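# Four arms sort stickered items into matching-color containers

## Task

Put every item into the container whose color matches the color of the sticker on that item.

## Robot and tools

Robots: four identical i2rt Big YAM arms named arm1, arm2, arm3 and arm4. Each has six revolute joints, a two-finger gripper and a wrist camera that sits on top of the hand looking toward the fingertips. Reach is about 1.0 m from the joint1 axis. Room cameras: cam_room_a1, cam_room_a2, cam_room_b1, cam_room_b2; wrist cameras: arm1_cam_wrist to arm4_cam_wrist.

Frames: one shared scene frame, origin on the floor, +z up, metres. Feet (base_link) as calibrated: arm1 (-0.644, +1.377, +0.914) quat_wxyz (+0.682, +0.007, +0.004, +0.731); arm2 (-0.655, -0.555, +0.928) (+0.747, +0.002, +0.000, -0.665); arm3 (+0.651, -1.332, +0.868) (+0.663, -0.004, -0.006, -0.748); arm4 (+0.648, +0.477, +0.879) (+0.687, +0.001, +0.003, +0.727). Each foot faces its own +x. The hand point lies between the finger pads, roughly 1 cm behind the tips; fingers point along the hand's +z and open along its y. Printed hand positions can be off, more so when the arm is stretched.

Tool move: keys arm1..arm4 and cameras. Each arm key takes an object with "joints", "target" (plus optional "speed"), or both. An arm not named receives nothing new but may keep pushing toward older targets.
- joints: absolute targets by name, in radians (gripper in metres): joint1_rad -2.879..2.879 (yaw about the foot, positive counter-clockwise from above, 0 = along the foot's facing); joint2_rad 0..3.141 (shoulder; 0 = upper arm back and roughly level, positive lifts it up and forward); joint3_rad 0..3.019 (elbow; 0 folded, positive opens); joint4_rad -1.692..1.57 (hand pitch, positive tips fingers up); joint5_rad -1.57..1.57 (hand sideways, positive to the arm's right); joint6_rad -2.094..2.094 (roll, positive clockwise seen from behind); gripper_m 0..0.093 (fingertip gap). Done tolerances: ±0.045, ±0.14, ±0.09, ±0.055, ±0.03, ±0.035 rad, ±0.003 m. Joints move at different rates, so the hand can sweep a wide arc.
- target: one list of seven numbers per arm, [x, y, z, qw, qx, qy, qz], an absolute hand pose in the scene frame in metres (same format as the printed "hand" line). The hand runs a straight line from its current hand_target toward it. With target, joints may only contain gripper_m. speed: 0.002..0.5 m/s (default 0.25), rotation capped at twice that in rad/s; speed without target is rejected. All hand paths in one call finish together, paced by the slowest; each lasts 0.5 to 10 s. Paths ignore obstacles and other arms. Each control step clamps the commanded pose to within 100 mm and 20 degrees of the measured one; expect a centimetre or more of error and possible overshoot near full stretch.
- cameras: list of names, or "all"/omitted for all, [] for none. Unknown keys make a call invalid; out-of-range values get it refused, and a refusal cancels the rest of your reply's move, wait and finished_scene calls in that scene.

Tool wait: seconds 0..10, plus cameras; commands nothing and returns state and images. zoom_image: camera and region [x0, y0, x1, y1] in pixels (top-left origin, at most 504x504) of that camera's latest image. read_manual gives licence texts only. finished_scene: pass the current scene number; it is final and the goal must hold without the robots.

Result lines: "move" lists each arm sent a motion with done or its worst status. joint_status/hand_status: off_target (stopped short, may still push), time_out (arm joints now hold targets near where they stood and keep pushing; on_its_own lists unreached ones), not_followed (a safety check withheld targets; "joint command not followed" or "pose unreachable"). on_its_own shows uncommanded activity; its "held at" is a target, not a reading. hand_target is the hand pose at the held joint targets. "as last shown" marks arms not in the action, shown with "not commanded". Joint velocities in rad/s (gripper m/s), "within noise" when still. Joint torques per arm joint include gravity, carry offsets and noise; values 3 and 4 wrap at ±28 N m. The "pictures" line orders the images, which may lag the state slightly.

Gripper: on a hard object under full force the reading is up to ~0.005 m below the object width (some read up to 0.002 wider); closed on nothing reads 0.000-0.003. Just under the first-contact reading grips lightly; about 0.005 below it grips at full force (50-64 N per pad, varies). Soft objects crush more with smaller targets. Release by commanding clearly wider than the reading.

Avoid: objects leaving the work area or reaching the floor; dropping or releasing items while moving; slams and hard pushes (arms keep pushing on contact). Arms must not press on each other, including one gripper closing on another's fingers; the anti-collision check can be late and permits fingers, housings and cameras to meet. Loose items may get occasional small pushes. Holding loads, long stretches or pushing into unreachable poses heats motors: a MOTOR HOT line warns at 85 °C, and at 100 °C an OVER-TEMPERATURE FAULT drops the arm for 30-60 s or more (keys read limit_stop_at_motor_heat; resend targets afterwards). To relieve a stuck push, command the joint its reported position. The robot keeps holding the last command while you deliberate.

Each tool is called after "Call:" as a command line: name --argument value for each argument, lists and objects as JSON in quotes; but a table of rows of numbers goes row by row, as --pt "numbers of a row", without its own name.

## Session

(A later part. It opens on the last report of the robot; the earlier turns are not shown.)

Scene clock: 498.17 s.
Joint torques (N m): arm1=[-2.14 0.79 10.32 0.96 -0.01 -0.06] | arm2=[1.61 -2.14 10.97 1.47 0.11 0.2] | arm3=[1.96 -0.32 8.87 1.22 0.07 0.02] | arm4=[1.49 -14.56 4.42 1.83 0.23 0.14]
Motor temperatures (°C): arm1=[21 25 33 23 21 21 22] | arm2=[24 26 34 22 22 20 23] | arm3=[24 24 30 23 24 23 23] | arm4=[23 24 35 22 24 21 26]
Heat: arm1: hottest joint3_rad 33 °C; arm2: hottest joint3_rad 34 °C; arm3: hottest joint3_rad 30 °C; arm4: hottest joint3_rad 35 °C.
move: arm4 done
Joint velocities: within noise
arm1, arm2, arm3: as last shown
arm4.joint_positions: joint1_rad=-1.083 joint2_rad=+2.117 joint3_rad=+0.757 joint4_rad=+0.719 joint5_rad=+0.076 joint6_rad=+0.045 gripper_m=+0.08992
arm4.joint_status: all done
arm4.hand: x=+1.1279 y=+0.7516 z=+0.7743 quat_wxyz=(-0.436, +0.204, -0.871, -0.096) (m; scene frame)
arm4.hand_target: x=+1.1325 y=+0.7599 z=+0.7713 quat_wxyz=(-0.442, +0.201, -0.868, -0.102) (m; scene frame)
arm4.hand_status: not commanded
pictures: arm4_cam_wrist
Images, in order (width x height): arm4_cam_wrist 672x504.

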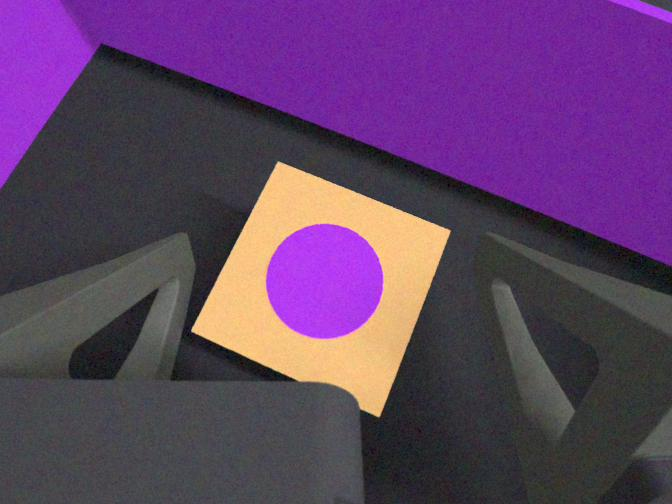

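Call:
move --arm4 '{"target":[1.11,0.745,0.98,0.4424,-0.2005,0.8682,0.1021],"speed":0.15}' --cameras '[]'

Call:
move --arm4 '{"joints":{"joint2_rad":0.8,"joint3_rad":1.0,"joint4_rad":-0.8,"joint5_rad":0,"joint6_rad":0}}' --cameras '[]'

Call:
move --arm4 '{"joints":{"joint1_rad":2.14}}' --cameras '["arm4_cam_wrist"]'

Scene clock: 506.47 s.
Joint torques (N m): arm1=[-2.73 0.26 10.32 0.96 0.02 -0.06] | arm2=[1.44 -2.14 10.99 1.47 0.11 0.21] | arm3=[2.02 -0.38 8.84 1.18 0.07 0.02] | arm4=[1.38 -12.16 8.35 1.03 0.2 0.15]
Motor temperatures (°C): arm1=[21 25 33 23 21 21 22] | arm2=[24 26 34 22 22 20 23] | arm3=[24 24 30 23 24 23 23] | arm4=[23 24 34 22 24 21 26]
Heat: arm1: hottest joint3_rad 33 °C; arm2: hottest joint3_rad 34 °C; arm3: hottest joint3_rad 30 °C; arm4: hottest joint3_rad 34 °C.
move: arm4 done
Joint velocities: within noise
arm1, arm3: as last shown
arm2.joint_positions: joint1_rad=+2.169 joint2_rad=+0.797 joint3_rad=+1.392 joint4_rad=-1.590 joint5_rad=-0.001 joint6_rad=+0.004 gripper_m=+0.09191
arm2.joint_status: not commanded
arm2.hand: x=-0.4625 y=-0.3890 z=+1.3858 quat_wxyz=(-0.267, +0.334, -0.898, -0.102) (m; scene frame)
arm2.hand_target: x=-0.4648 y=-0.3883 z=+1.3874 quat_wxyz=(-0.264, +0.332, -0.900, -0.103) (m; scene frame)
arm2.hand_status: not commanded
arm4.joint_positions: joint1_rad=-1.083 joint2_rad=+1.493 joint3_rad=+0.703 joint4_rad=+0.157 joint5_rad=+0.076 joint6_rad=+0.045 gripper_m=+0.08992
arm4.joint_status: not commanded
arm4.hand: x=+1.1064 y=+0.7387 z=+0.9732 quat_wxyz=(-0.440, +0.204, -0.869, -0.098) (m; scene frame)
arm4.hand_target: x=+1.1098 y=+0.7450 z=+0.9800 quat_wxyz=(-0.442, +0.201, -0.868, -0.102) (m; scene frame)
arm4.hand_status: done (0.010 m and 0.7 deg from the pose sent, 0.207 m and 1.1 deg at the start)
pictures: none
No camera images: "cameras" was empty.

Scene clock: 507.93 s.
Joint torques (N m): arm1=[-3.08 0.03 10.35 1.03 0.04 -0.05] | arm2=[1.55 -2.2 10.99 1.46 0.1 0.21] | arm3=[2.02 -0.26 8.84 1.2 0.07 0.03] | arm4=[1.26 -3.02 10.32 0.94 -0.05 -0.09]
Motor temperatures (°C): arm1=[21 25 33 23 21 21 22] | arm2=[24 26 34 22 22 20 23] | arm3=[24 24 30 23 24 23 23] | arm4=[23 24 34 22 24 21 26]
Heat: arm1: hottest joint3_rad 33 °C; arm2: hottest joint3_rad 34 °C; arm3: hottest joint3_rad 30 °C; arm4: hottest joint3_rad 34 °C.
move: arm4 done
Joint velocities: within noise
arm1, arm2: as last shown
arm3.joint_positions: joint1_rad=+1.490 joint2_rad=+0.795 joint3_rad=+1.520 joint4_rad=-1.599 joint5_rad=-0.001 joint6_rad=-0.008 gripper_m=+0.09398
arm3.joint_status: not commanded
arm3.hand: x=+0.8942 y=-1.3748 z=+1.3815 quat_wxyz=(-0.341, -0.089, -0.935, +0.042) (m; scene frame)
arm3.hand_target: x=+0.8953 y=-1.3724 z=+1.3867 quat_wxyz=(-0.345, -0.087, -0.934, +0.039) (m; scene frame)
arm3.hand_status: not commanded
arm4.joint_positions: joint1_rad=-1.083 joint2_rad=+0.790 joint3_rad=+0.990 joint4_rad=-0.788 joint5_rad=+0.003 joint6_rad=+0.014 gripper_m=+0.08992
arm4.joint_status: all done
arm4.hand: x=+0.9777 y=+0.6758 z=+1.2635 quat_wxyz=(-0.451, +0.230, -0.853, -0.128) (m; scene frame)
arm4.hand_target: x=+0.9772 y=+0.6792 z=+1.2635 quat_wxyz=(-0.447, +0.241, -0.852, -0.126) (m; scene frame)
arm4.hand_status: not commanded
pictures: none
No camera images: "cameras" was empty.

Scene clock: 510.33 s.
Joint torques (N m): arm1=[-2.84 0.03 10.15 0.99 0.04 -0.05] | arm2=[1.49 -2.32 10.97 1.46 0.1 0.21] | arm3=[2.02 -0.32 8.79 1.2 0.06 0.02] | arm4=[0.97 -4.01 10.32 0.73 0.2 -0.08]
Motor temperatures (°C): arm1=[21 25 33 23 21 21 22] | arm2=[24 26 34 22 22 20 23] | arm3=[24 24 30 23 24 23 23] | arm4=[23 24 34 22 24 21 26]
Heat: arm1: hottest joint3_rad 33 °C; arm2: hottest joint3_rad 34 °C; arm3: hottest joint3_rad 30 °C; arm4: hottest joint3_rad 34 °C.
move: arm4 done
Joint velocities: within noise
arm1, arm2, arm3: as last shown
arm4.joint_positions: joint1_rad=+2.139 joint2_rad=+0.801 joint3_rad=+0.990 joint4_rad=-0.788 joint5_rad=-0.002 joint6_rad=+0.011 gripper_m=+0.08997
arm4.joint_status: all done
arm4.hand: x=+0.3372 y=+0.2535 z=+1.2642 quat_wxyz=(+0.148, +0.841, +0.267, -0.446) (m; scene frame)
arm4.hand_target: x=+0.3382 y=+0.2541 z=+1.2679 quat_wxyz=(+0.144, +0.840, +0.272, -0.446) (m; scene frame)
arm4.hand_status: not commanded
pictures: arm4_cam_wrist
Images, in order (width x height): arm4_cam_wrist 672x504.

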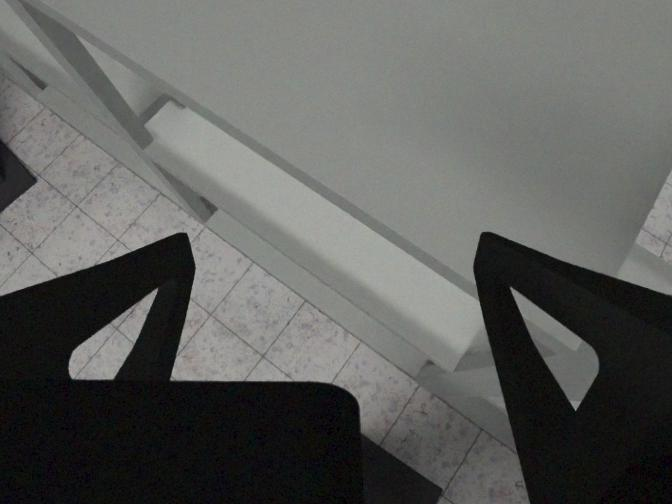

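Call:
move --arm4 '{"target":[0.25,0.18,1.17,-0.1517,-0.8432,-0.3111,0.4113],"speed":0.2}' --cameras '[]'

Call:
move --arm4 '{"target":[0.02,0.01,1.14,-0.1517,-0.8432,-0.3111,0.4113],"speed":0.2}' --cameras '["arm4_cam_wrist"]'

Scene clock: 517.00 s.
Joint torques (N m): arm1=[-2.37 0.32 10.13 0.9 0 -0.03] | arm2=[1.44 -2.14 10.92 1.48 0.1 0.2] | arm3=[2.02 -0.32 8.83 1.2 0.06 0.04] | arm4=[0.73 -9.7 10.45 1.92 -0.06 -0.11]
Motor temperatures (°C): arm1=[21 25 33 23 21 21 22] | arm2=[24 25 34 22 22 20 23] | arm3=[24 24 30 23 24 23 23] | arm4=[23 24 34 22 24 21 26]
Heat: arm1: hottest joint3_rad 33 °C; arm2: hottest joint3_rad 34 °C; arm3: hottest joint3_rad 30 °C; arm4: hottest joint3_rad 34 °C.
move: arm4 off_target
Joint velocities: within noise
arm1, arm2, arm3: as last shown
arm4.joint_positions: joint1_rad=+2.139 joint2_rad=+1.147 joint3_rad=+0.970 joint4_rad=-0.523 joint5_rad=-0.065 joint6_rad=-0.040 gripper_m=+0.08997
arm4.joint_status: not commanded
arm4.hand: x=+0.2565 y=+0.1820 z=+1.1600 quat_wxyz=(+0.151, +0.851, +0.308, -0.398) (m; scene frame)
arm4.hand_target: x=+0.2503 y=+0.1802 z=+1.1702 quat_wxyz=(+0.152, +0.843, +0.311, -0.411) (m; scene frame)
arm4.hand_status: off_target (0.012 m and 1.8 deg from the pose sent, 0.148 m and 6.4 deg at the start)
pictures: none
No camera images: "cameras" was empty.

Scene clock: 519.07 s.
Joint torques (N m): arm1=[-2.32 0.03 10.44 0.9 0.01 0.01] | arm2=[1.55 -2.08 10.96 1.48 0.1 0.2] | arm3=[2.08 -0.26 8.8 1.22 0.06 0.02] | arm4=[1.26 -20.72 13.53 0.79 0.12 -0.03]
Motor temperatures (°C): arm1=[21 25 33 23 21 21 22] | arm2=[24 25 34 22 22 20 23] | arm3=[24 24 30 23 24 23 23] | arm4=[23 24 35 22 24 21 26]
Heat: arm1: hottest joint3_rad 33 °C; arm2: hottest joint3_rad 34 °C; arm3: hottest joint3_rad 30 °C; arm4: hottest joint3_rad 35 °C.
move: arm4 off_target
Joint velocities: within noise
arm1.joint_positions: joint1_rad=-2.299 joint2_rad=+0.806 joint3_rad=+1.393 joint4_rad=-1.593 joint5_rad=-0.007 joint6_rad=-0.009 gripper_m=+0.08996
arm1.joint_status: not commanded
arm1.hand: x=-0.4321 y=+1.2184 z=+1.3651 quat_wxyz=(-0.257, -0.306, -0.912, +0.089) (m; scene frame)
arm1.hand_target: x=-0.4366 y=+1.2184 z=+1.3686 quat_wxyz=(-0.259, -0.307, -0.911, +0.093) (m; scene frame)
arm1.hand_status: not commanded
arm2, arm3: as last shown
arm4.joint_positions: joint1_rad=+2.139 joint2_rad=+1.888 joint3_rad=+1.708 joint4_rad=-0.511 joint5_rad=-0.065 joint6_rad=-0.040 gripper_m=+0.08997
arm4.joint_status: not commanded
arm4.hand: x=+0.0310 y=+0.0195 z=+1.1279 quat_wxyz=(+0.152, +0.849, +0.308, -0.402) (m; scene frame)
arm4.hand_target: x=+0.0210 y=+0.0106 z=+1.1398 quat_wxyz=(+0.152, +0.843, +0.311, -0.412) (m; scene frame)
arm4.hand_status: off_target (0.019 m and 1.3 deg from the pose sent, 0.293 m and 1.8 deg at the start)
pictures: arm4_cam_wrist
Images, in order (width x height): arm4_cam_wrist 672x504.

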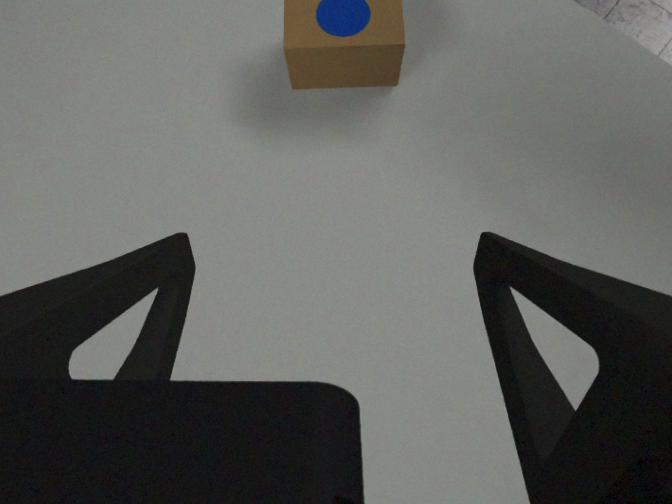

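Call:
move --arm4 '{"target":[-0.100,-0.088,1.042,-0.1517,-0.8432,-0.3111,0.4113],"speed":0.1}' --cameras '["arm4_cam_wrist"]'

Scene clock: 528.10 s.
Joint torques (N m): arm1=[-2.73 -0.09 10.24 1.01 0.02 -0.05] | arm2=[1.44 -2.08 10.96 1.48 0.1 0.2] | arm3=[1.9 -0.26 8.81 1.18 0.06 0.01] | arm4=[1.67 -26.52 13.63 0.84 0.2 0.04]
Motor temperatures (°C): arm1=[21 25 33 23 21 21 22] | arm2=[24 25 34 22 22 20 23] | arm3=[24 24 30 23 24 23 23] | arm4=[23 25 37 22 24 21 25]
Heat: arm1: hottest joint3_rad 33 °C; arm2: hottest joint3_rad 34 °C; arm3: hottest joint3_rad 30 °C; arm4: hottest joint3_rad 37 °C.
move: arm4 off_target
Joint velocities: within noise
arm1, arm2, arm3: as last shown
arm4.joint_positions: joint1_rad=+2.143 joint2_rad=+2.443 joint3_rad=+2.424 joint4_rad=-0.657 joint5_rad=-0.058 joint6_rad=-0.040 gripper_m=+0.08997
arm4.joint_status: not commanded
arm4.hand: x=-0.0972 y=-0.0761 z=+1.0456 quat_wxyz=(+0.151, +0.846, +0.307, -0.409) (m; scene frame)
arm4.hand_target: x=-0.0991 y=-0.0873 z=+1.0418 quat_wxyz=(+0.152, +0.843, +0.311, -0.412) (m; scene frame)
arm4.hand_status: off_target (0.013 m and 0.6 deg from the pose sent, 0.190 m and 1.3 deg at the start)
pictures: arm4_cam_wrist
Images, in order (width x height): arm4_cam_wrist 672x504.

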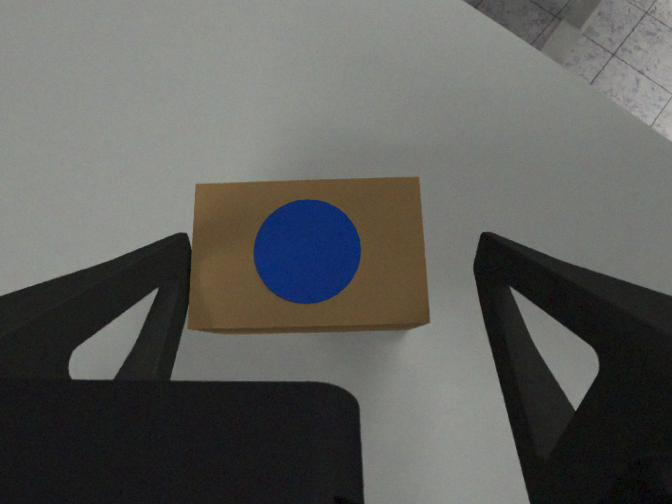

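Call:
move --arm4 '{"target":[-0.093,-0.096,1.035,-0.1517,-0.8432,-0.3111,0.4113],"speed":0.1}' --cameras '["arm4_cam_wrist"]'

Scene clock: 533.70 s.
Joint torques (N m): arm1=[-2.61 0.09 10.26 1.05 -0.01 -0.06] | arm2=[1.44 -2.08 10.97 1.48 0.1 0.2] | arm3=[2.02 -0.26 8.85 1.17 0.07 0.03] | arm4=[1.08 -27.22 12.22 1.47 0.2 0.11]
Motor temperatures (°C): arm1=[21 25 33 23 21 21 22] | arm2=[24 25 34 22 22 20 23] | arm3=[24 24 30 23 24 23 23] | arm4=[23 25 39 22 24 21 25]
Heat: arm1: hottest joint3_rad 33 °C; arm2: hottest joint3_rad 34 °C; arm3: hottest joint3_rad 30 °C; arm4: hottest joint3_rad 39 °C.
move: arm4 off_target
Joint velocities: within noise
arm1, arm2, arm3: as last shown
arm4.joint_positions: joint1_rad=+2.160 joint2_rad=+2.443 joint3_rad=+2.424 joint4_rad=-0.657 joint5_rad=-0.047 joint6_rad=-0.040 gripper_m=+0.08997
arm4.joint_status: not commanded
arm4.hand: x=-0.0886 y=-0.0874 z=+1.0455 quat_wxyz=(+0.150, +0.844, +0.313, -0.409) (m; scene frame)
arm4.hand_target: x=-0.0920 y=-0.0955 z=+1.0348 quat_wxyz=(+0.152, +0.843, +0.311, -0.411) (m; scene frame)
arm4.hand_status: off_target (0.014 m and 0.4 deg from the pose sent, 0.023 m and 0.6 deg at the start)
pictures: arm4_cam_wrist
Images, in order (width x height): arm4_cam_wrist 672x504.

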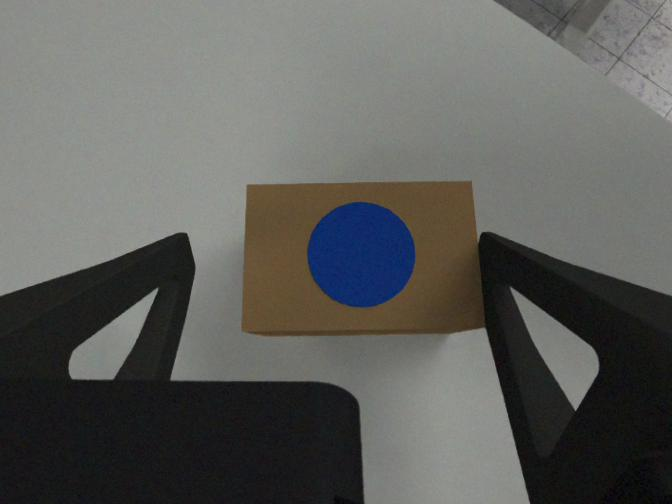

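Call:
move --arm4 '{"target":[-0.100,-0.090,1.015,-0.1517,-0.8432,-0.3111,0.4113],"speed":0.1}' --cameras '["arm4_cam_wrist"]'

Scene clock: 537.00 s.
Joint torques (N m): arm1=[-2.96 -0.21 10.44 0.9 0.03 -0.05] | arm2=[1.55 -2.14 11 1.47 0.09 0.2] | arm3=[1.96 -0.21 8.8 1.17 0.06 0.03] | arm4=[0.21 -26.81 9.61 1.89 -0.06 0.02]
Motor temperatures (°C): arm1=[21 25 33 23 21 21 22] | arm2=[24 25 35 22 22 20 23] | arm3=[24 24 30 23 24 23 23] | arm4=[23 25 39 22 24 21 25]
Heat: arm1: hottest joint3_rad 33 °C; arm2: hottest joint3_rad 35 °C; arm3: hottest joint3_rad 30 °C; arm4: hottest joint3_rad 39 °C.
move: arm4 off_target
Joint velocities: within noise
arm1, arm2, arm3: as last shown
arm4.joint_positions: joint1_rad=+2.160 joint2_rad=+2.443 joint3_rad=+2.424 joint4_rad=-0.625 joint5_rad=-0.049 joint6_rad=-0.040 gripper_m=+0.08997
arm4.joint_status: not commanded
arm4.hand: x=-0.0923 y=-0.0906 z=+1.0518 quat_wxyz=(+0.155, +0.837, +0.311, -0.423) (m; scene frame)
arm4.hand_target: x=-0.0980 y=-0.0887 z=+1.0152 quat_wxyz=(+0.152, +0.843, +0.311, -0.411) (m; scene frame)
arm4.hand_status: off_target (0.038 m and 1.5 deg from the pose sent, 0.033 m and 0.4 deg at the start)
pictures: arm4_cam_wrist
Images, in order (width x height): arm4_cam_wrist 672x504.

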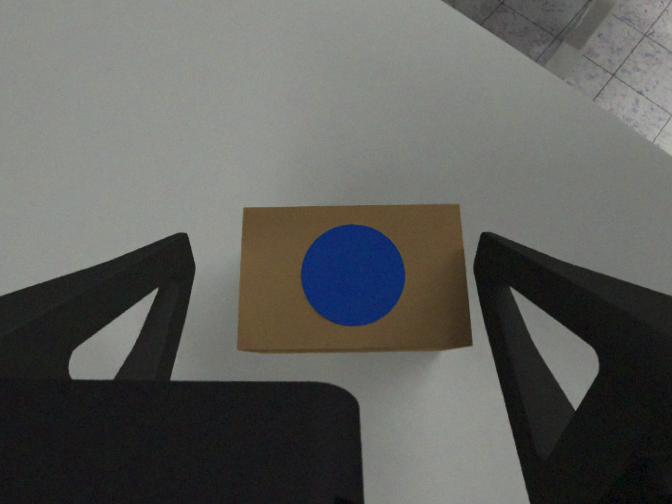

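Call:
move --arm4 '{"target":[-0.100,-0.090,0.992,-0.1517,-0.8432,-0.3111,0.4113],"speed":0.1}' --cameras '["arm4_cam_wrist"]'

Scene clock: 542.10 s.
Joint torques (N m): arm1=[-2.61 0.67 10.41 1.2 0.01 -0.09] | arm2=[1.49 -2.08 10.97 1.47 0.1 0.2] | arm3=[1.9 -0.32 8.79 1.18 0.06 0.02] | arm4=[0.73 -26.7 9.47 1.85 -0.06 0.05]
Motor temperatures (°C): arm1=[21 25 33 23 21 21 22] | arm2=[24 25 35 22 22 20 23] | arm3=[24 24 30 23 24 23 23] | arm4=[23 26 39 22 24 21 25]
Heat: arm1: hottest joint3_rad 33 °C; arm2: hottest joint3_rad 35 °C; arm3: hottest joint3_rad 30 °C; arm4: hottest joint3_rad 39 °C.
move: arm4 off_target
Joint velocities: within noise
arm1, arm3: as last shown
arm2.joint_positions: joint1_rad=+2.169 joint2_rad=+0.797 joint3_rad=+1.392 joint4_rad=-1.590 joint5_rad=-0.001 joint6_rad=+0.004 gripper_m=+0.09191
arm2.joint_status: not commanded
arm2.hand: x=-0.4625 y=-0.3890 z=+1.3858 quat_wxyz=(-0.267, +0.334, -0.898, -0.102) (m; scene frame)
arm2.hand_target: x=-0.4648 y=-0.3883 z=+1.3874 quat_wxyz=(-0.264, +0.332, -0.900, -0.103) (m; scene frame)
arm2.hand_status: not commanded
arm4.joint_positions: joint1_rad=+2.160 joint2_rad=+2.452 joint3_rad=+2.381 joint4_rad=-0.572 joint5_rad=-0.050 joint6_rad=-0.040 gripper_m=+0.08997
arm4.joint_status: not commanded
arm4.hand: x=-0.0931 y=-0.0913 z=+1.0293 quat_wxyz=(+0.155, +0.837, +0.311, -0.423) (m; scene frame)
arm4.hand_target: x=-0.0980 y=-0.0888 z=+0.9925 quat_wxyz=(+0.152, +0.843, +0.311, -0.411) (m; scene frame)
arm4.hand_status: off_target (0.038 m and 1.6 deg from the pose sent, 0.060 m and 1.5 deg at the start)
pictures: arm4_cam_wrist
Images, in order (width x height): arm4_cam_wrist 672x504.

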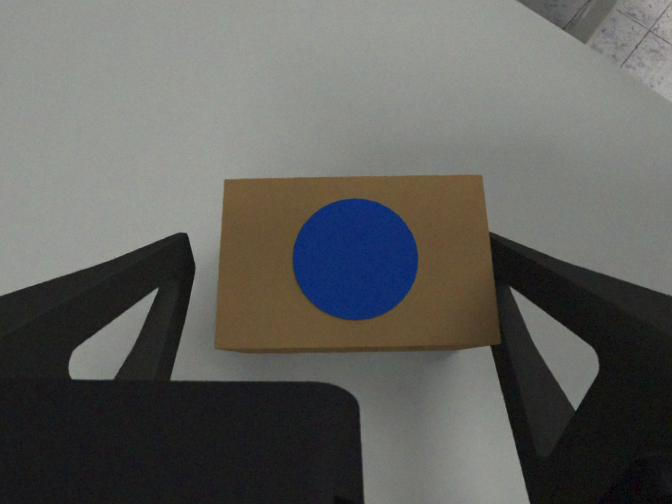

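Call:
move --arm4 '{"target":[-0.099,-0.090,0.982,-0.1517,-0.8432,-0.3111,0.4113],"speed":0.1}' --cameras '["arm4_cam_wrist"]'

Call:
move --arm4 '{"joints":{"gripper_m":0.05}}' --cameras '["arm4_cam_wrist"]'

Scene clock: 549.43 s.
Joint torques (N m): arm1=[-2.43 0.26 10.26 1.05 0 -0.05] | arm2=[1.49 -2.14 10.95 1.48 0.1 0.2] | arm3=[2.08 -0.26 8.84 1.14 0.07 0.04] | arm4=[0.21 -26.11 9.29 2.04 -0.02 0.06]
Motor temperatures (°C): arm1=[21 25 33 23 21 21 22] | arm2=[23 25 35 22 22 20 23] | arm3=[24 24 30 23 24 23 23] | arm4=[23 26 39 22 24 21 25]
Heat: arm1: hottest joint3_rad 33 °C; arm2: hottest joint3_rad 35 °C; arm3: hottest joint3_rad 30 °C; arm4: hottest joint3_rad 39 °C.
move: arm4 off_target
Joint velocities: within noise
arm1, arm2: as last shown
arm3.joint_positions: joint1_rad=+1.490 joint2_rad=+0.795 joint3_rad=+1.520 joint4_rad=-1.599 joint5_rad=-0.001 joint6_rad=-0.008 gripper_m=+0.09398
arm3.joint_status: not commanded
arm3.hand: x=+0.8942 y=-1.3748 z=+1.3815 quat_wxyz=(-0.341, -0.089, -0.935, +0.042) (m; scene frame)
arm3.hand_target: x=+0.8953 y=-1.3724 z=+1.3867 quat_wxyz=(-0.345, -0.087, -0.934, +0.039) (m; scene frame)
arm3.hand_status: not commanded
arm4.joint_positions: joint1_rad=+2.160 joint2_rad=+2.452 joint3_rad=+2.361 joint4_rad=-0.548 joint5_rad=-0.050 joint6_rad=-0.040 gripper_m=+0.08997
arm4.joint_status: not commanded
arm4.hand: x=-0.0932 y=-0.0914 z=+1.0225 quat_wxyz=(+0.156, +0.836, +0.311, -0.425) (m; scene frame)
arm4.hand_target: x=-0.0968 y=-0.0887 z=+0.9823 quat_wxyz=(+0.152, +0.843, +0.311, -0.411) (m; scene frame)
arm4.hand_status: off_target (0.041 m and 1.8 deg from the pose sent, 0.047 m and 1.6 deg at the start)
pictures: arm4_cam_wrist
Images, in order (width x height): arm4_cam_wrist 672x504.

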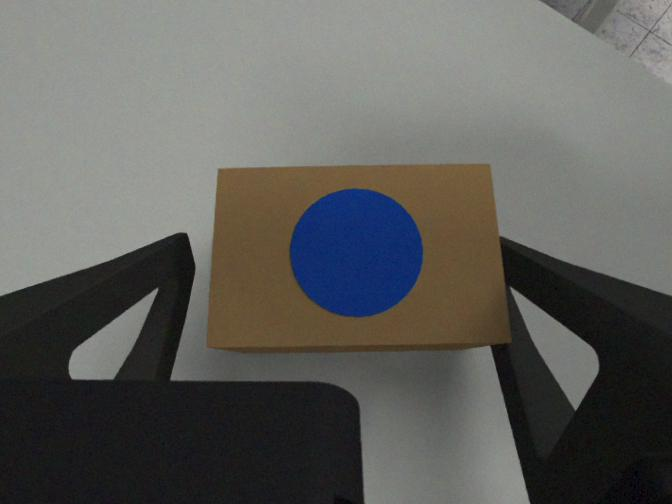

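Scene clock: 550.00 s.
Joint torques (N m): arm1=[-2.43 0.32 10.18 1.03 -0.02 -0.07] | arm2=[1.55 -2.2 10.99 1.48 0.11 0.2] | arm3=[1.96 -0.38 8.83 1.16 0.05 0.03] | arm4=[0.62 -26.34 9.28 1.92 -0.02 0.07]
Motor temperatures (°C): arm1=[21 25 33 23 21 21 22] | arm2=[23 25 35 22 22 20 23] | arm3=[24 24 30 23 24 23 23] | arm4=[23 26 39 22 24 21 25]
Heat: arm1: hottest joint3_rad 33 °C; arm2: hottest joint3_rad 35 °C; arm3: hottest joint3_rad 30 °C; arm4: hottest joint3_rad 39 °C.
move: arm4 off_target
Joint velocities: within noise
arm1, arm2, arm3: as last shown
arm4.joint_positions: joint1_rad=+2.160 joint2_rad=+2.452 joint3_rad=+2.361 joint4_rad=-0.548 joint5_rad=-0.050 joint6_rad=-0.040 gripper_m=+0.06937
arm4.joint_status: gripper_m off_target (ended at +0.06939, target +0.05000)
arm4.hand: x=-0.0934 y=-0.0912 z=+1.0225 quat_wxyz=(+0.156, +0.836, +0.311, -0.425) (m; scene frame)
arm4.hand_target: x=-0.0970 y=-0.0884 z=+0.9823 quat_wxyz=(+0.152, +0.843, +0.311, -0.411) (m; scene frame)
arm4.hand_status: not commanded
pictures: arm4_cam_wrist
Images, in order (width x height): arm4_cam_wrist 672x504.

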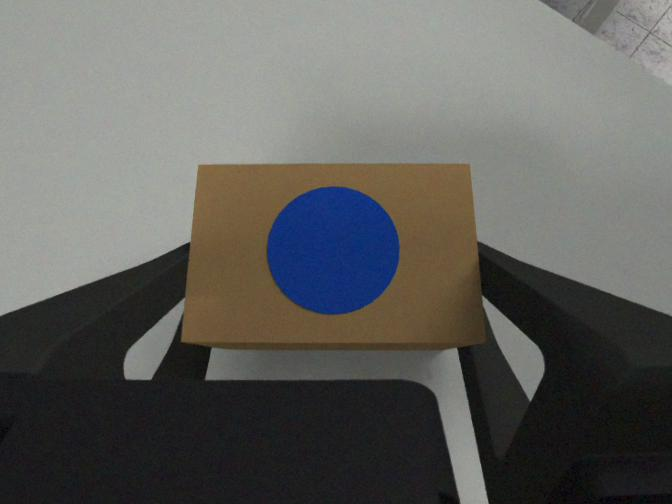

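Call:
move --arm4 '{"target":[-0.09,-0.082,1.10,-0.1517,-0.8432,-0.3111,0.4113],"speed":0.1}' --cameras '["arm4_cam_wrist"]'

Call:
move --arm4 '{"target":[0.27,0.19,1.18,-0.1517,-0.8432,-0.3111,0.4113],"speed":0.2}' --cameras '["arm4_cam_wrist"]'

Call:
move --arm4 '{"joints":{"joint2_rad":0.8,"joint3_rad":1.2,"joint4_rad":-1.1,"joint5_rad":0,"joint6_rad":0}}' --cameras '[]'

Call:
move --arm4 '{"joints":{"joint1_rad":-1.7}}' --cameras '["arm4_cam_wrist","cam_room_a2"]'

Scene clock: 557.37 s.
Joint torques (N m): arm1=[-2.26 0.03 10.24 1.06 0 -0.01] | arm2=[1.49 -2.2 10.97 1.5 0.1 0.2] | arm3=[1.96 -0.44 8.83 1.2 0.06 0.03] | arm4=[0.32 -32.56 13.91 0.91 -0.03 0.02]
Motor temperatures (°C): arm1=[21 24 33 23 21 21 22] | arm2=[23 25 35 22 22 20 23] | arm3=[24 24 30 23 24 23 23] | arm4=[23 26 39 22 24 21 26]
Heat: arm1: hottest joint3_rad 33 °C; arm2: hottest joint3_rad 35 °C; arm3: hottest joint3_rad 30 °C; arm4: hottest joint3_rad 39 °C.
move: arm4 off_target
Joint velocities: within noise
arm1, arm2, arm3: as last shown
arm4.joint_positions: joint1_rad=+2.160 joint2_rad=+2.442 joint3_rad=+2.466 joint4_rad=-0.762 joint5_rad=-0.050 joint6_rad=-0.040 gripper_m=+0.06937
arm4.joint_status: not commanded
arm4.hand: x=-0.0805 y=-0.0815 z=+1.0505 quat_wxyz=(+0.143, +0.856, +0.317, -0.382) (m; scene frame)
arm4.hand_target: x=-0.0879 y=-0.0803 z=+1.0998 quat_wxyz=(+0.152, +0.843, +0.311, -0.412) (m; scene frame)
arm4.hand_status: off_target (0.050 m and 3.9 deg from the pose sent, 0.078 m and 1.8 deg at the start)
pictures: arm4_cam_wrist
Images, in order (width x height): arm4_cam_wrist 672x504.

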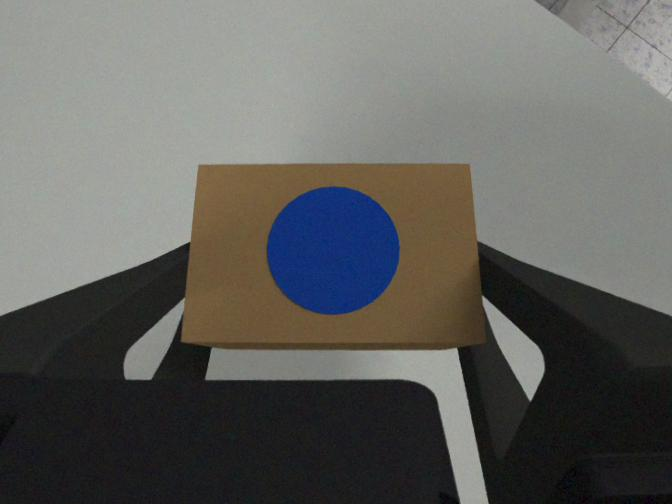

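Scene clock: 560.20 s.
Joint torques (N m): arm1=[-2.78 0.09 10.04 0.88 0.01 -0.04] | arm2=[1.49 -2.32 10.97 1.48 0.1 0.2] | arm3=[2.02 -0.32 8.84 1.17 0.07 0.03] | arm4=[0.03 -8.41 9.5 0.92 -0.09 -0.04]
Motor temperatures (°C): arm1=[21 24 33 23 21 21 22] | arm2=[23 25 35 22 22 20 23] | arm3=[24 24 30 23 24 23 23] | arm4=[23 26 38 22 24 21 26]
Heat: arm1: hottest joint3_rad 33 °C; arm2: hottest joint3_rad 35 °C; arm3: hottest joint3_rad 30 °C; arm4: hottest joint3_rad 38 °C.
move: arm4 done
Joint velocities: within noise
arm1.joint_positions: joint1_rad=-2.299 joint2_rad=+0.806 joint3_rad=+1.393 joint4_rad=-1.593 joint5_rad=-0.007 joint6_rad=-0.009 gripper_m=+0.08996
arm1.joint_status: not commanded
arm1.hand: x=-0.4321 y=+1.2184 z=+1.3651 quat_wxyz=(-0.257, -0.306, -0.912, +0.089) (m; scene frame)
arm1.hand_target: x=-0.4366 y=+1.2184 z=+1.3686 quat_wxyz=(-0.259, -0.307, -0.911, +0.093) (m; scene frame)
arm1.hand_status: not commanded
arm2, arm3: as last shown
arm4.joint_positions: joint1_rad=+2.153 joint2_rad=+1.081 joint3_rad=+0.964 joint4_rad=-0.539 joint5_rad=-0.058 joint6_rad=-0.040 gripper_m=+0.06937
arm4.joint_status: not commanded
arm4.hand: x=+0.2714 y=+0.1863 z=+1.1838 quat_wxyz=(+0.155, +0.840, +0.310, -0.416) (m; scene frame)
arm4.hand_target: x=+0.2700 y=+0.1900 z=+1.1801 quat_wxyz=(+0.152, +0.843, +0.311, -0.411) (m; scene frame)
arm4.hand_status: done (0.006 m and 0.8 deg from the pose sent, 0.462 m and 3.9 deg at the start)
pictures: arm4_cam_wrist
Images, in order (width x height): arm4_cam_wrist 672x504.

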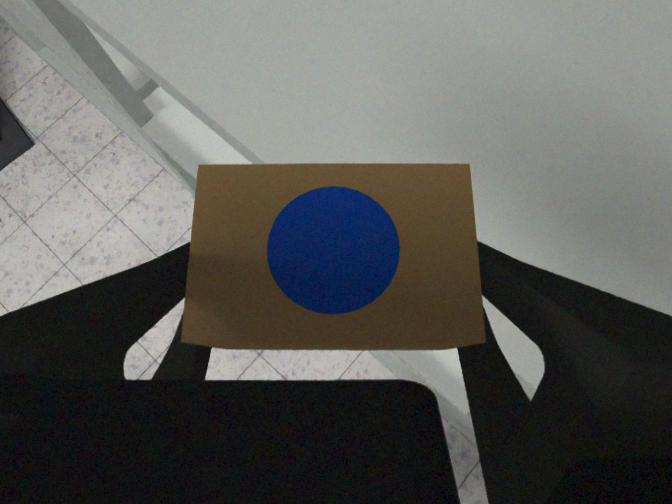

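Scene clock: 561.53 s.
Joint torques (N m): arm1=[-2.43 0.26 10.32 1.16 0.01 -0.03] | arm2=[1.55 -2.08 10.97 1.5 0.1 0.21] | arm3=[2.02 -0.32 8.83 1.17 0.06 0.02] | arm4=[0.15 -3.6 9.83 0.83 0.19 0.17]
Motor temperatures (°C): arm1=[21 24 33 23 21 21 22] | arm2=[23 25 35 22 22 20 23] | arm3=[24 24 30 23 24 23 23] | arm4=[23 26 38 22 24 21 26]
Heat: arm1: hottest joint3_rad 33 °C; arm2: hottest joint3_rad 35 °C; arm3: hottest joint3_rad 30 °C; arm4: hottest joint3_rad 38 °C.
move: arm4 done
Joint velocities: within noise
arm1, arm2, arm3: as last shown
arm4.joint_positions: joint1_rad=+2.151 joint2_rad=+0.802 joint3_rad=+1.191 joint4_rad=-1.090 joint5_rad=-0.003 joint6_rad=-0.014 gripper_m=+0.06937
arm4.joint_status: all done
arm4.hand: x=+0.3697 y=+0.2713 z=+1.3170 quat_wxyz=(+0.131, +0.858, +0.290, -0.403) (m; scene frame)
arm4.hand_target: x=+0.3694 y=+0.2753 z=+1.3209 quat_wxyz=(+0.131, +0.861, +0.280, -0.404) (m; scene frame)
arm4.hand_status: not commanded
pictures: none
No camera images: "cameras" was empty.

Scene clock: 564.13 s.
Joint torques (N m): arm1=[-2.49 -0.09 10.24 1.05 0 -0.03] | arm2=[1.44 -2.14 10.99 1.5 0.1 0.21] | arm3=[2.02 -0.26 8.83 1.2 0.07 0.03] | arm4=[0.67 -4.01 9.66 0.91 0 0.12]
Motor temperatures (°C): arm1=[21 24 33 23 21 21 22] | arm2=[23 25 35 22 22 20 23] | arm3=[24 24 30 23 24 23 23] | arm4=[23 26 39 22 24 21 26]
Heat: arm1: hottest joint3_rad 33 °C; arm2: hottest joint3_rad 35 °C; arm3: hottest joint3_rad 30 °C; arm4: hottest joint3_rad 39 °C.
move: arm4 done
Joint velocities: within noise
arm1, arm2, arm3: as last shown
arm4.joint_positions: joint1_rad=-1.698 joint2_rad=+0.807 joint3_rad=+1.191 joint4_rad=-1.090 joint5_rad=+0.003 joint6_rad=-0.011 gripper_m=+0.06942
arm4.joint_status: all done
arm4.hand: x=+0.9991 y=+0.4533 z=+1.3118 quat_wxyz=(-0.416, -0.027, -0.909, +0.020) (m; scene frame)
arm4.hand_target: x=+0.9956 y=+0.4533 z=+1.3173 quat_wxyz=(-0.419, -0.032, -0.907, +0.017) (m; scene frame)
arm4.hand_status: not commanded
pictures: arm4_cam_wrist, cam_room_a2
Images, in order (width x height): arm4_cam_wrist 672x504, cam_room_a2 672x504.

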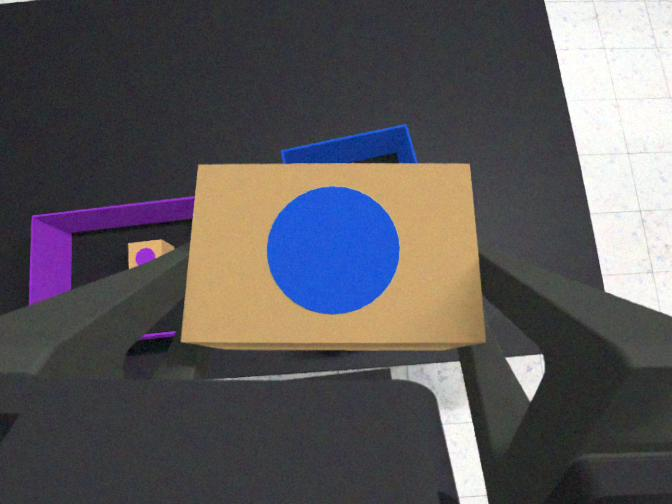

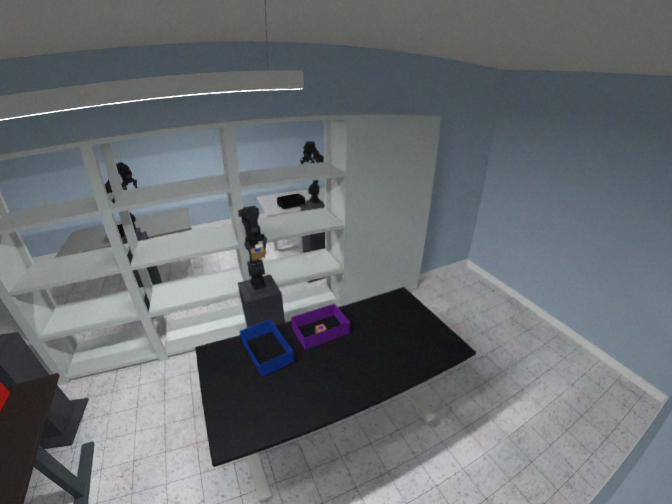

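Call:
move --arm4 '{"target":[1.17,0.42,0.93,0.4146,0.0159,0.9098,-0.0073],"speed":0.2}' --cameras '["arm4_cam_wrist","cam_room_a2"]'

Call:
zoom_image --camera "cam_room_a2" --region '[220, 260, 360, 390]'

Scene clock: 576.77 s.
Joint torques (N m): arm1=[-2.61 0.21 10.28 0.98 0.03 -0.02] | arm2=[1.61 -2.32 11 1.48 0.11 0.2] | arm3=[2.08 -0.32 8.83 1.18 0.07 0.03] | arm4=[0.03 -12.86 7.45 1.96 -0.06 -0.11]
Motor temperatures (°C): arm1=[21 24 33 23 21 21 22] | arm2=[23 25 35 22 22 20 23] | arm3=[24 24 30 23 24 23 23] | arm4=[22 25 39 22 24 21 26]
Heat: arm1: hottest joint3_rad 33 °C; arm2: hottest joint3_rad 35 °C; arm3: hottest joint3_rad 30 °C; arm4: hottest joint3_rad 39 °C.
move: arm4 off_target
Joint velocities: within noise
arm1, arm2, arm3: as last shown
arm4.joint_positions: joint1_rad=-1.752 joint2_rad=+1.584 joint3_rad=+0.692 joint4_rad=+0.145 joint5_rad=-0.073 joint6_rad=-0.048 gripper_m=+0.06942
arm4.joint_status: not commanded
arm4.hand: x=+1.1601 y=+0.4254 z=+0.9209 quat_wxyz=(-0.399, -0.020, -0.917, +0.003) (m; scene frame)
arm4.hand_target: x=+1.1696 y=+0.4201 z=+0.9302 quat_wxyz=(-0.415, -0.016, -0.910, +0.007) (m; scene frame)
arm4.hand_status: off_target (0.014 m and 2.0 deg from the pose sent, 0.420 m and 1.9 deg at the start)
pictures: arm4_cam_wrist, cam_room_a2
Images, in order (width x height): arm4_cam_wrist 672x504, cam_room_a2 672x504.

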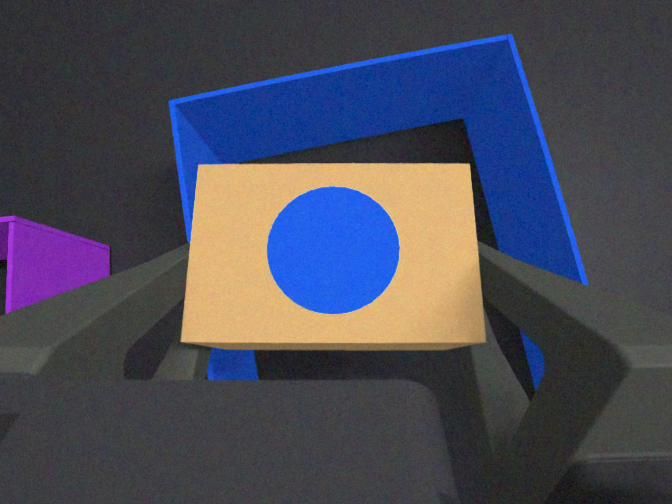

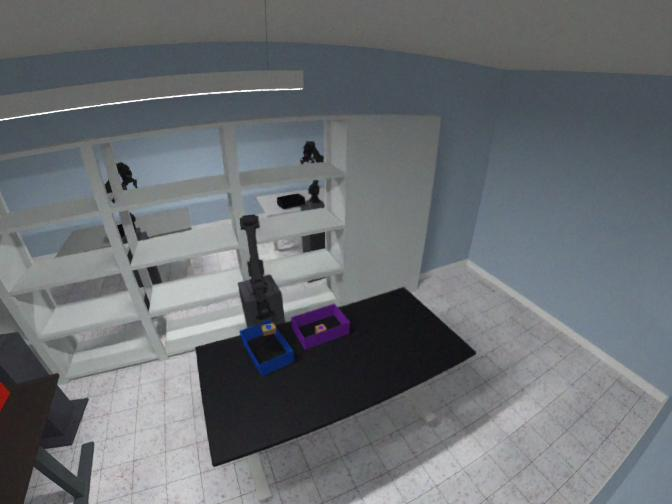

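Scaled by 3.600.

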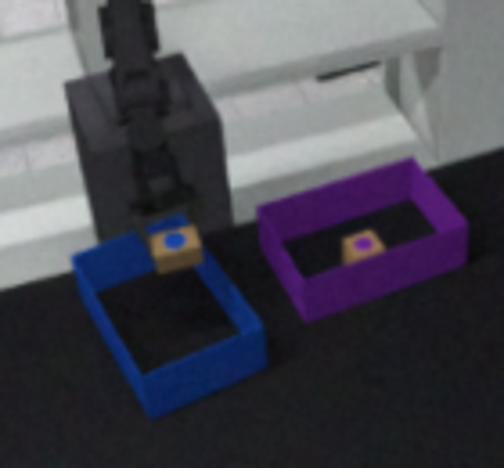

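Call:
move --arm4 '{"target":[1.185,0.405,0.84,0.4141,-0.0476,0.9087,0.0217],"speed":0.1}' --cameras '["arm4_cam_wrist","cam_room_a2"]'

Call:
zoom_image --camera "cam_room_a2" --region '[220, 260, 360, 390]'

Scene clock: 586.27 s.
Joint torques (N m): arm1=[-2.96 0.09 10.45 1.01 0 -0.04] | arm2=[1.55 -2.08 10.96 1.47 0.1 0.2] | arm3=[1.85 -0.32 8.84 1.14 0.07 0.01] | arm4=[0.26 -13.68 6.84 1.87 -0.16 -0.07]
Motor temperatures (°C): arm1=[21 24 33 23 21 21 22] | arm2=[23 25 35 22 22 20 23] | arm3=[24 24 30 23 24 23 23] | arm4=[22 25 38 22 24 21 26]
Heat: arm1: hottest joint3_rad 33 °C; arm2: hottest joint3_rad 35 °C; arm3: hottest joint3_rad 30 °C; arm4: hottest joint3_rad 38 °C.
move: arm4 off_target
Joint velocities: within noise
arm1, arm3: as last shown
arm2.joint_positions: joint1_rad=+2.169 joint2_rad=+0.797 joint3_rad=+1.392 joint4_rad=-1.590 joint5_rad=-0.001 joint6_rad=+0.004 gripper_m=+0.09191
arm2.joint_status: not commanded
arm2.hand: x=-0.4625 y=-0.3890 z=+1.3858 quat_wxyz=(-0.267, +0.334, -0.898, -0.102) (m; scene frame)
arm2.hand_target: x=-0.4648 y=-0.3883 z=+1.3874 quat_wxyz=(-0.264, +0.332, -0.900, -0.103) (m; scene frame)
arm2.hand_status: not commanded
arm4.joint_positions: joint1_rad=-1.827 joint2_rad=+1.859 joint3_rad=+0.707 joint4_rad=+0.379 joint5_rad=-0.233 joint6_rad=-0.191 gripper_m=+0.06942
arm4.joint_status: not commanded
arm4.hand: x=+1.1678 y=+0.4121 z=+0.8338 quat_wxyz=(-0.397, +0.042, -0.916, -0.029) (m; scene frame)
arm4.hand_target: x=+1.1843 y=+0.4051 z=+0.8406 quat_wxyz=(-0.414, +0.048, -0.909, -0.022) (m; scene frame)
arm4.hand_status: off_target (0.020 m and 2.4 deg from the pose sent, 0.087 m and 8.4 deg at the start)
pictures: arm4_cam_wrist, cam_room_a2
Images, in order (width x height): arm4_cam_wrist 672x504, cam_room_a2 672x504.

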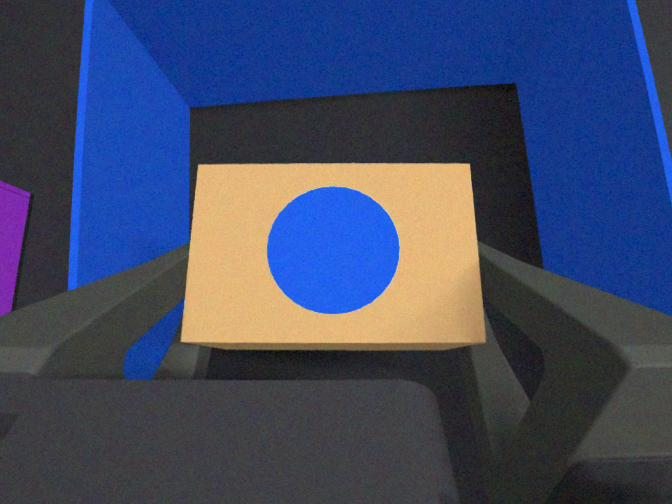

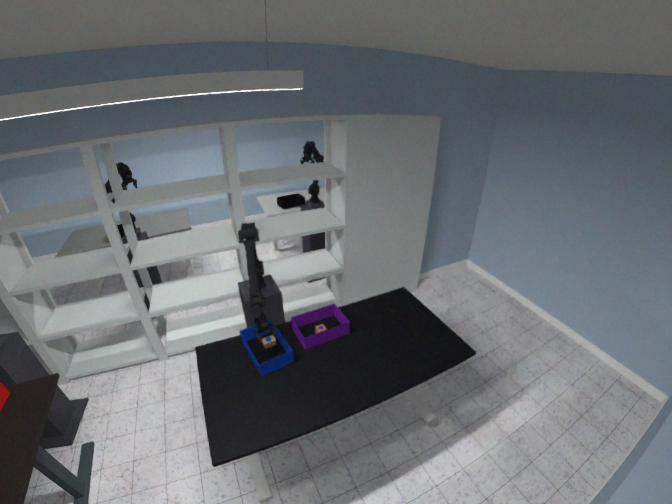

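Scaled by 3.600.

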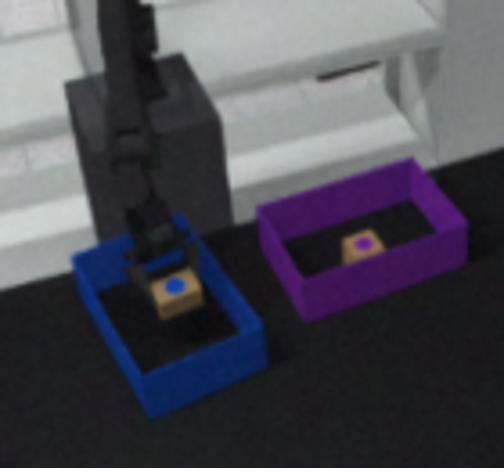

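Call:
move --arm4 '{"target":[1.19,0.397,0.777,0.4141,-0.0476,0.9087,0.0217],"speed":0.07}' --cameras '["arm4_cam_wrist"]'

Call:
move --arm4 '{"target":[1.19,0.397,0.757,0.4141,-0.0476,0.9087,0.0217],"speed":0.04}' --cameras '["arm4_cam_wrist"]'

Scene clock: 593.83 s.
Joint torques (N m): arm1=[-2.61 -0.32 10.41 1.07 -0.03 -0.05] | arm2=[1.61 -2.2 10.97 1.48 0.1 0.2] | arm3=[1.9 -0.32 8.81 1.18 0.07 0.02] | arm4=[0.09 -14.68 5.27 1.8 -0.16 -0.09]
Motor temperatures (°C): arm1=[21 24 33 23 21 21 22] | arm2=[23 25 35 22 22 20 23] | arm3=[24 24 30 23 24 23 23] | arm4=[22 25 37 22 24 21 27]
Heat: arm1: hottest joint3_rad 33 °C; arm2: hottest joint3_rad 35 °C; arm3: hottest joint3_rad 30 °C; arm4: hottest joint3_rad 37 °C.
move: arm4 off_target
Joint velocities: within noise
arm1, arm2: as last shown
arm3.joint_positions: joint1_rad=+1.490 joint2_rad=+0.795 joint3_rad=+1.520 joint4_rad=-1.599 joint5_rad=-0.001 joint6_rad=-0.008 gripper_m=+0.09398
arm3.joint_status: not commanded
arm3.hand: x=+0.8942 y=-1.3748 z=+1.3815 quat_wxyz=(-0.341, -0.089, -0.935, +0.042) (m; scene frame)
arm3.hand_target: x=+0.8953 y=-1.3724 z=+1.3867 quat_wxyz=(-0.345, -0.087, -0.934, +0.039) (m; scene frame)
arm3.hand_status: not commanded
arm4.joint_positions: joint1_rad=-1.841 joint2_rad=+2.053 joint3_rad=+0.753 joint4_rad=+0.535 joint5_rad=-0.244 joint6_rad=-0.202 gripper_m=+0.06942
arm4.joint_status: not commanded
arm4.hand: x=+1.1774 y=+0.4039 z=+0.7764 quat_wxyz=(-0.401, +0.043, -0.914, -0.028) (m; scene frame)
arm4.hand_target: x=+1.1895 y=+0.3969 z=+0.7774 quat_wxyz=(-0.414, +0.047, -0.909, -0.022) (m; scene frame)
arm4.hand_status: off_target (0.014 m and 1.8 deg from the pose sent, 0.063 m and 2.4 deg at the start)
pictures: arm4_cam_wrist
Images, in order (width x height): arm4_cam_wrist 672x504.

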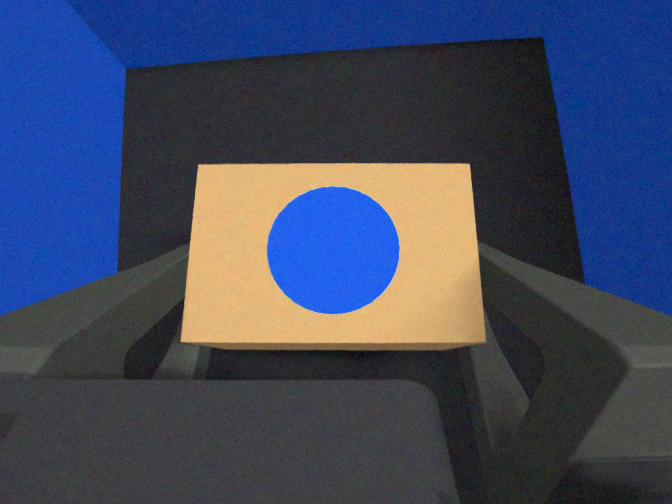

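Scene clock: 594.83 s.
Joint torques (N m): arm1=[-2.61 0.03 10.47 0.92 0.01 -0.1] | arm2=[1.55 -2.2 10.93 1.48 0.1 0.21] | arm3=[2.02 -0.26 8.81 1.2 0.05 0.03] | arm4=[0.21 -14.39 4.79 1.69 -0.15 -0.07]
Motor temperatures (°C): arm1=[21 24 33 23 21 21 22] | arm2=[23 25 35 22 22 20 23] | arm3=[24 24 30 23 24 23 23] | arm4=[22 25 37 22 24 21 27]
Heat: arm1: hottest joint3_rad 33 °C; arm2: hottest joint3_rad 35 °C; arm3: hottest joint3_rad 30 °C; arm4: hottest joint3_rad 37 °C.
move: arm4 off_target
Joint velocities: within noise
arm1, arm2, arm3: as last shown
arm4.joint_positions: joint1_rad=-1.841 joint2_rad=+2.112 joint3_rad=+0.767 joint4_rad=+0.583 joint5_rad=-0.244 joint6_rad=-0.202 gripper_m=+0.06942
arm4.joint_status: not commanded
arm4.hand: x=+1.1787 y=+0.4035 z=+0.7582 quat_wxyz=(-0.403, +0.043, -0.914, -0.027) (m; scene frame)
arm4.hand_target: x=+1.1896 y=+0.3969 z=+0.7574 quat_wxyz=(-0.414, +0.048, -0.909, -0.021) (m; scene frame)
arm4.hand_status: off_target (0.013 m and 1.6 deg from the pose sent, 0.024 m and 1.8 deg at the start)
pictures: arm4_cam_wrist
Images, in order (width x height): arm4_cam_wrist 672x504.

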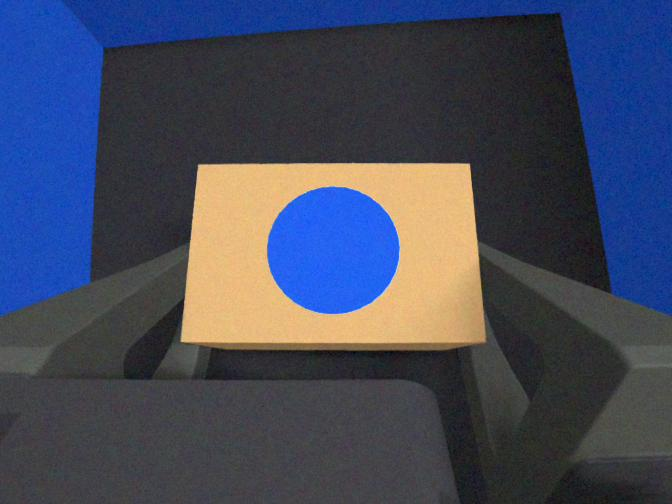

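Call:
move --arm4 '{"target":[1.19,0.397,0.746,0.4141,-0.0476,0.9087,0.0217],"speed":0.03}' --cameras '["arm4_cam_wrist"]'

Scene clock: 598.90 s.
Joint torques (N m): arm1=[-2.73 0.5 10.13 1.07 -0.07 -0.07] | arm2=[1.55 -2.2 10.95 1.51 0.1 0.2] | arm3=[2.02 -0.21 8.83 1.18 0.06 0.03] | arm4=[-0.09 -15.09 4.49 1.78 -0.16 -0.09]
Motor temperatures (°C): arm1=[21 24 33 23 21 21 22] | arm2=[23 25 35 22 22 20 23] | arm3=[24 24 30 23 24 23 23] | arm4=[22 25 36 22 24 21 27]
Heat: arm1: hottest joint3_rad 33 °C; arm2: hottest joint3_rad 35 °C; arm3: hottest joint3_rad 30 °C; arm4: hottest joint3_rad 36 °C.
move: arm4 off_target
Joint velocities: within noise
arm1, arm2, arm3: as last shown
arm4.joint_positions: joint1_rad=-1.841 joint2_rad=+2.144 joint3_rad=+0.778 joint4_rad=+0.608 joint5_rad=-0.244 joint6_rad=-0.202 gripper_m=+0.06942
arm4.joint_status: not commanded
arm4.hand: x=+1.1804 y=+0.4031 z=+0.7488 quat_wxyz=(-0.405, +0.043, -0.913, -0.027) (m; scene frame)
arm4.hand_target: x=+1.1896 y=+0.3969 z=+0.7462 quat_wxyz=(-0.414, +0.048, -0.909, -0.022) (m; scene frame)
arm4.hand_status: off_target (0.012 m and 1.4 deg from the pose sent, 0.018 m and 1.7 deg at the start)
pictures: arm4_cam_wrist
Images, in order (width x height): arm4_cam_wrist 672x504.

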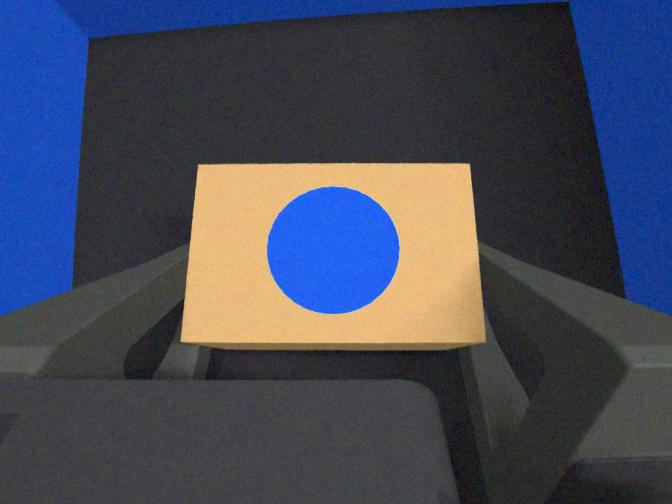

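Call:
move --arm4 '{"target":[1.19,0.397,0.736,0.4141,-0.0476,0.9087,0.0217],"speed":0.03}' --cameras '["arm4_cam_wrist"]'

Scene clock: 604.77 s.
Joint torques (N m): arm1=[-2.43 0.44 10.26 0.99 0.05 -0.08] | arm2=[1.49 -2.14 10.99 1.48 0.1 0.2] | arm3=[2.02 -0.21 8.8 1.17 0.06 0.03] | arm4=[0.15 -14.33 4.08 1.66 -0.16 -0.04]
Motor temperatures (°C): arm1=[21 24 33 23 21 21 21] | arm2=[23 25 35 22 22 20 23] | arm3=[24 24 30 23 24 23 23] | arm4=[22 25 35 22 24 21 27]
Heat: arm1: hottest joint3_rad 33 °C; arm2: hottest joint3_rad 35 °C; arm3: hottest joint3_rad 30 °C; arm4: hottest joint3_rad 35 °C.
move: arm4 off_target
Joint velocities: within noise
arm1.joint_positions: joint1_rad=-2.299 joint2_rad=+0.806 joint3_rad=+1.393 joint4_rad=-1.593 joint5_rad=-0.007 joint6_rad=-0.009 gripper_m=+0.08996
arm1.joint_status: not commanded
arm1.hand: x=-0.4321 y=+1.2184 z=+1.3651 quat_wxyz=(-0.257, -0.306, -0.912, +0.089) (m; scene frame)
arm1.hand_target: x=-0.4366 y=+1.2184 z=+1.3686 quat_wxyz=(-0.259, -0.307, -0.911, +0.093) (m; scene frame)
arm1.hand_status: not commanded
arm2, arm3: as last shown
arm4.joint_positions: joint1_rad=-1.841 joint2_rad=+2.166 joint3_rad=+0.791 joint4_rad=+0.635 joint5_rad=-0.244 joint6_rad=-0.205 gripper_m=+0.06942
arm4.joint_status: not commanded
arm4.hand: x=+1.1864 y=+0.4019 z=+0.7460 quat_wxyz=(-0.413, +0.046, -0.909, -0.024) (m; scene frame)
arm4.hand_target: x=+1.1896 y=+0.3970 z=+0.7363 quat_wxyz=(-0.414, +0.047, -0.909, -0.022) (m; scene frame)
arm4.hand_status: off_target (0.012 m and 0.4 deg from the pose sent, 0.017 m and 1.4 deg at the start)
pictures: arm4_cam_wrist
Images, in order (width x height): arm4_cam_wrist 672x504.

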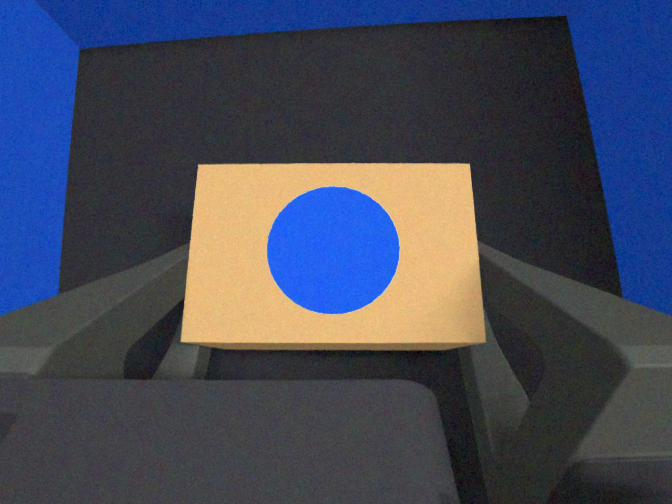

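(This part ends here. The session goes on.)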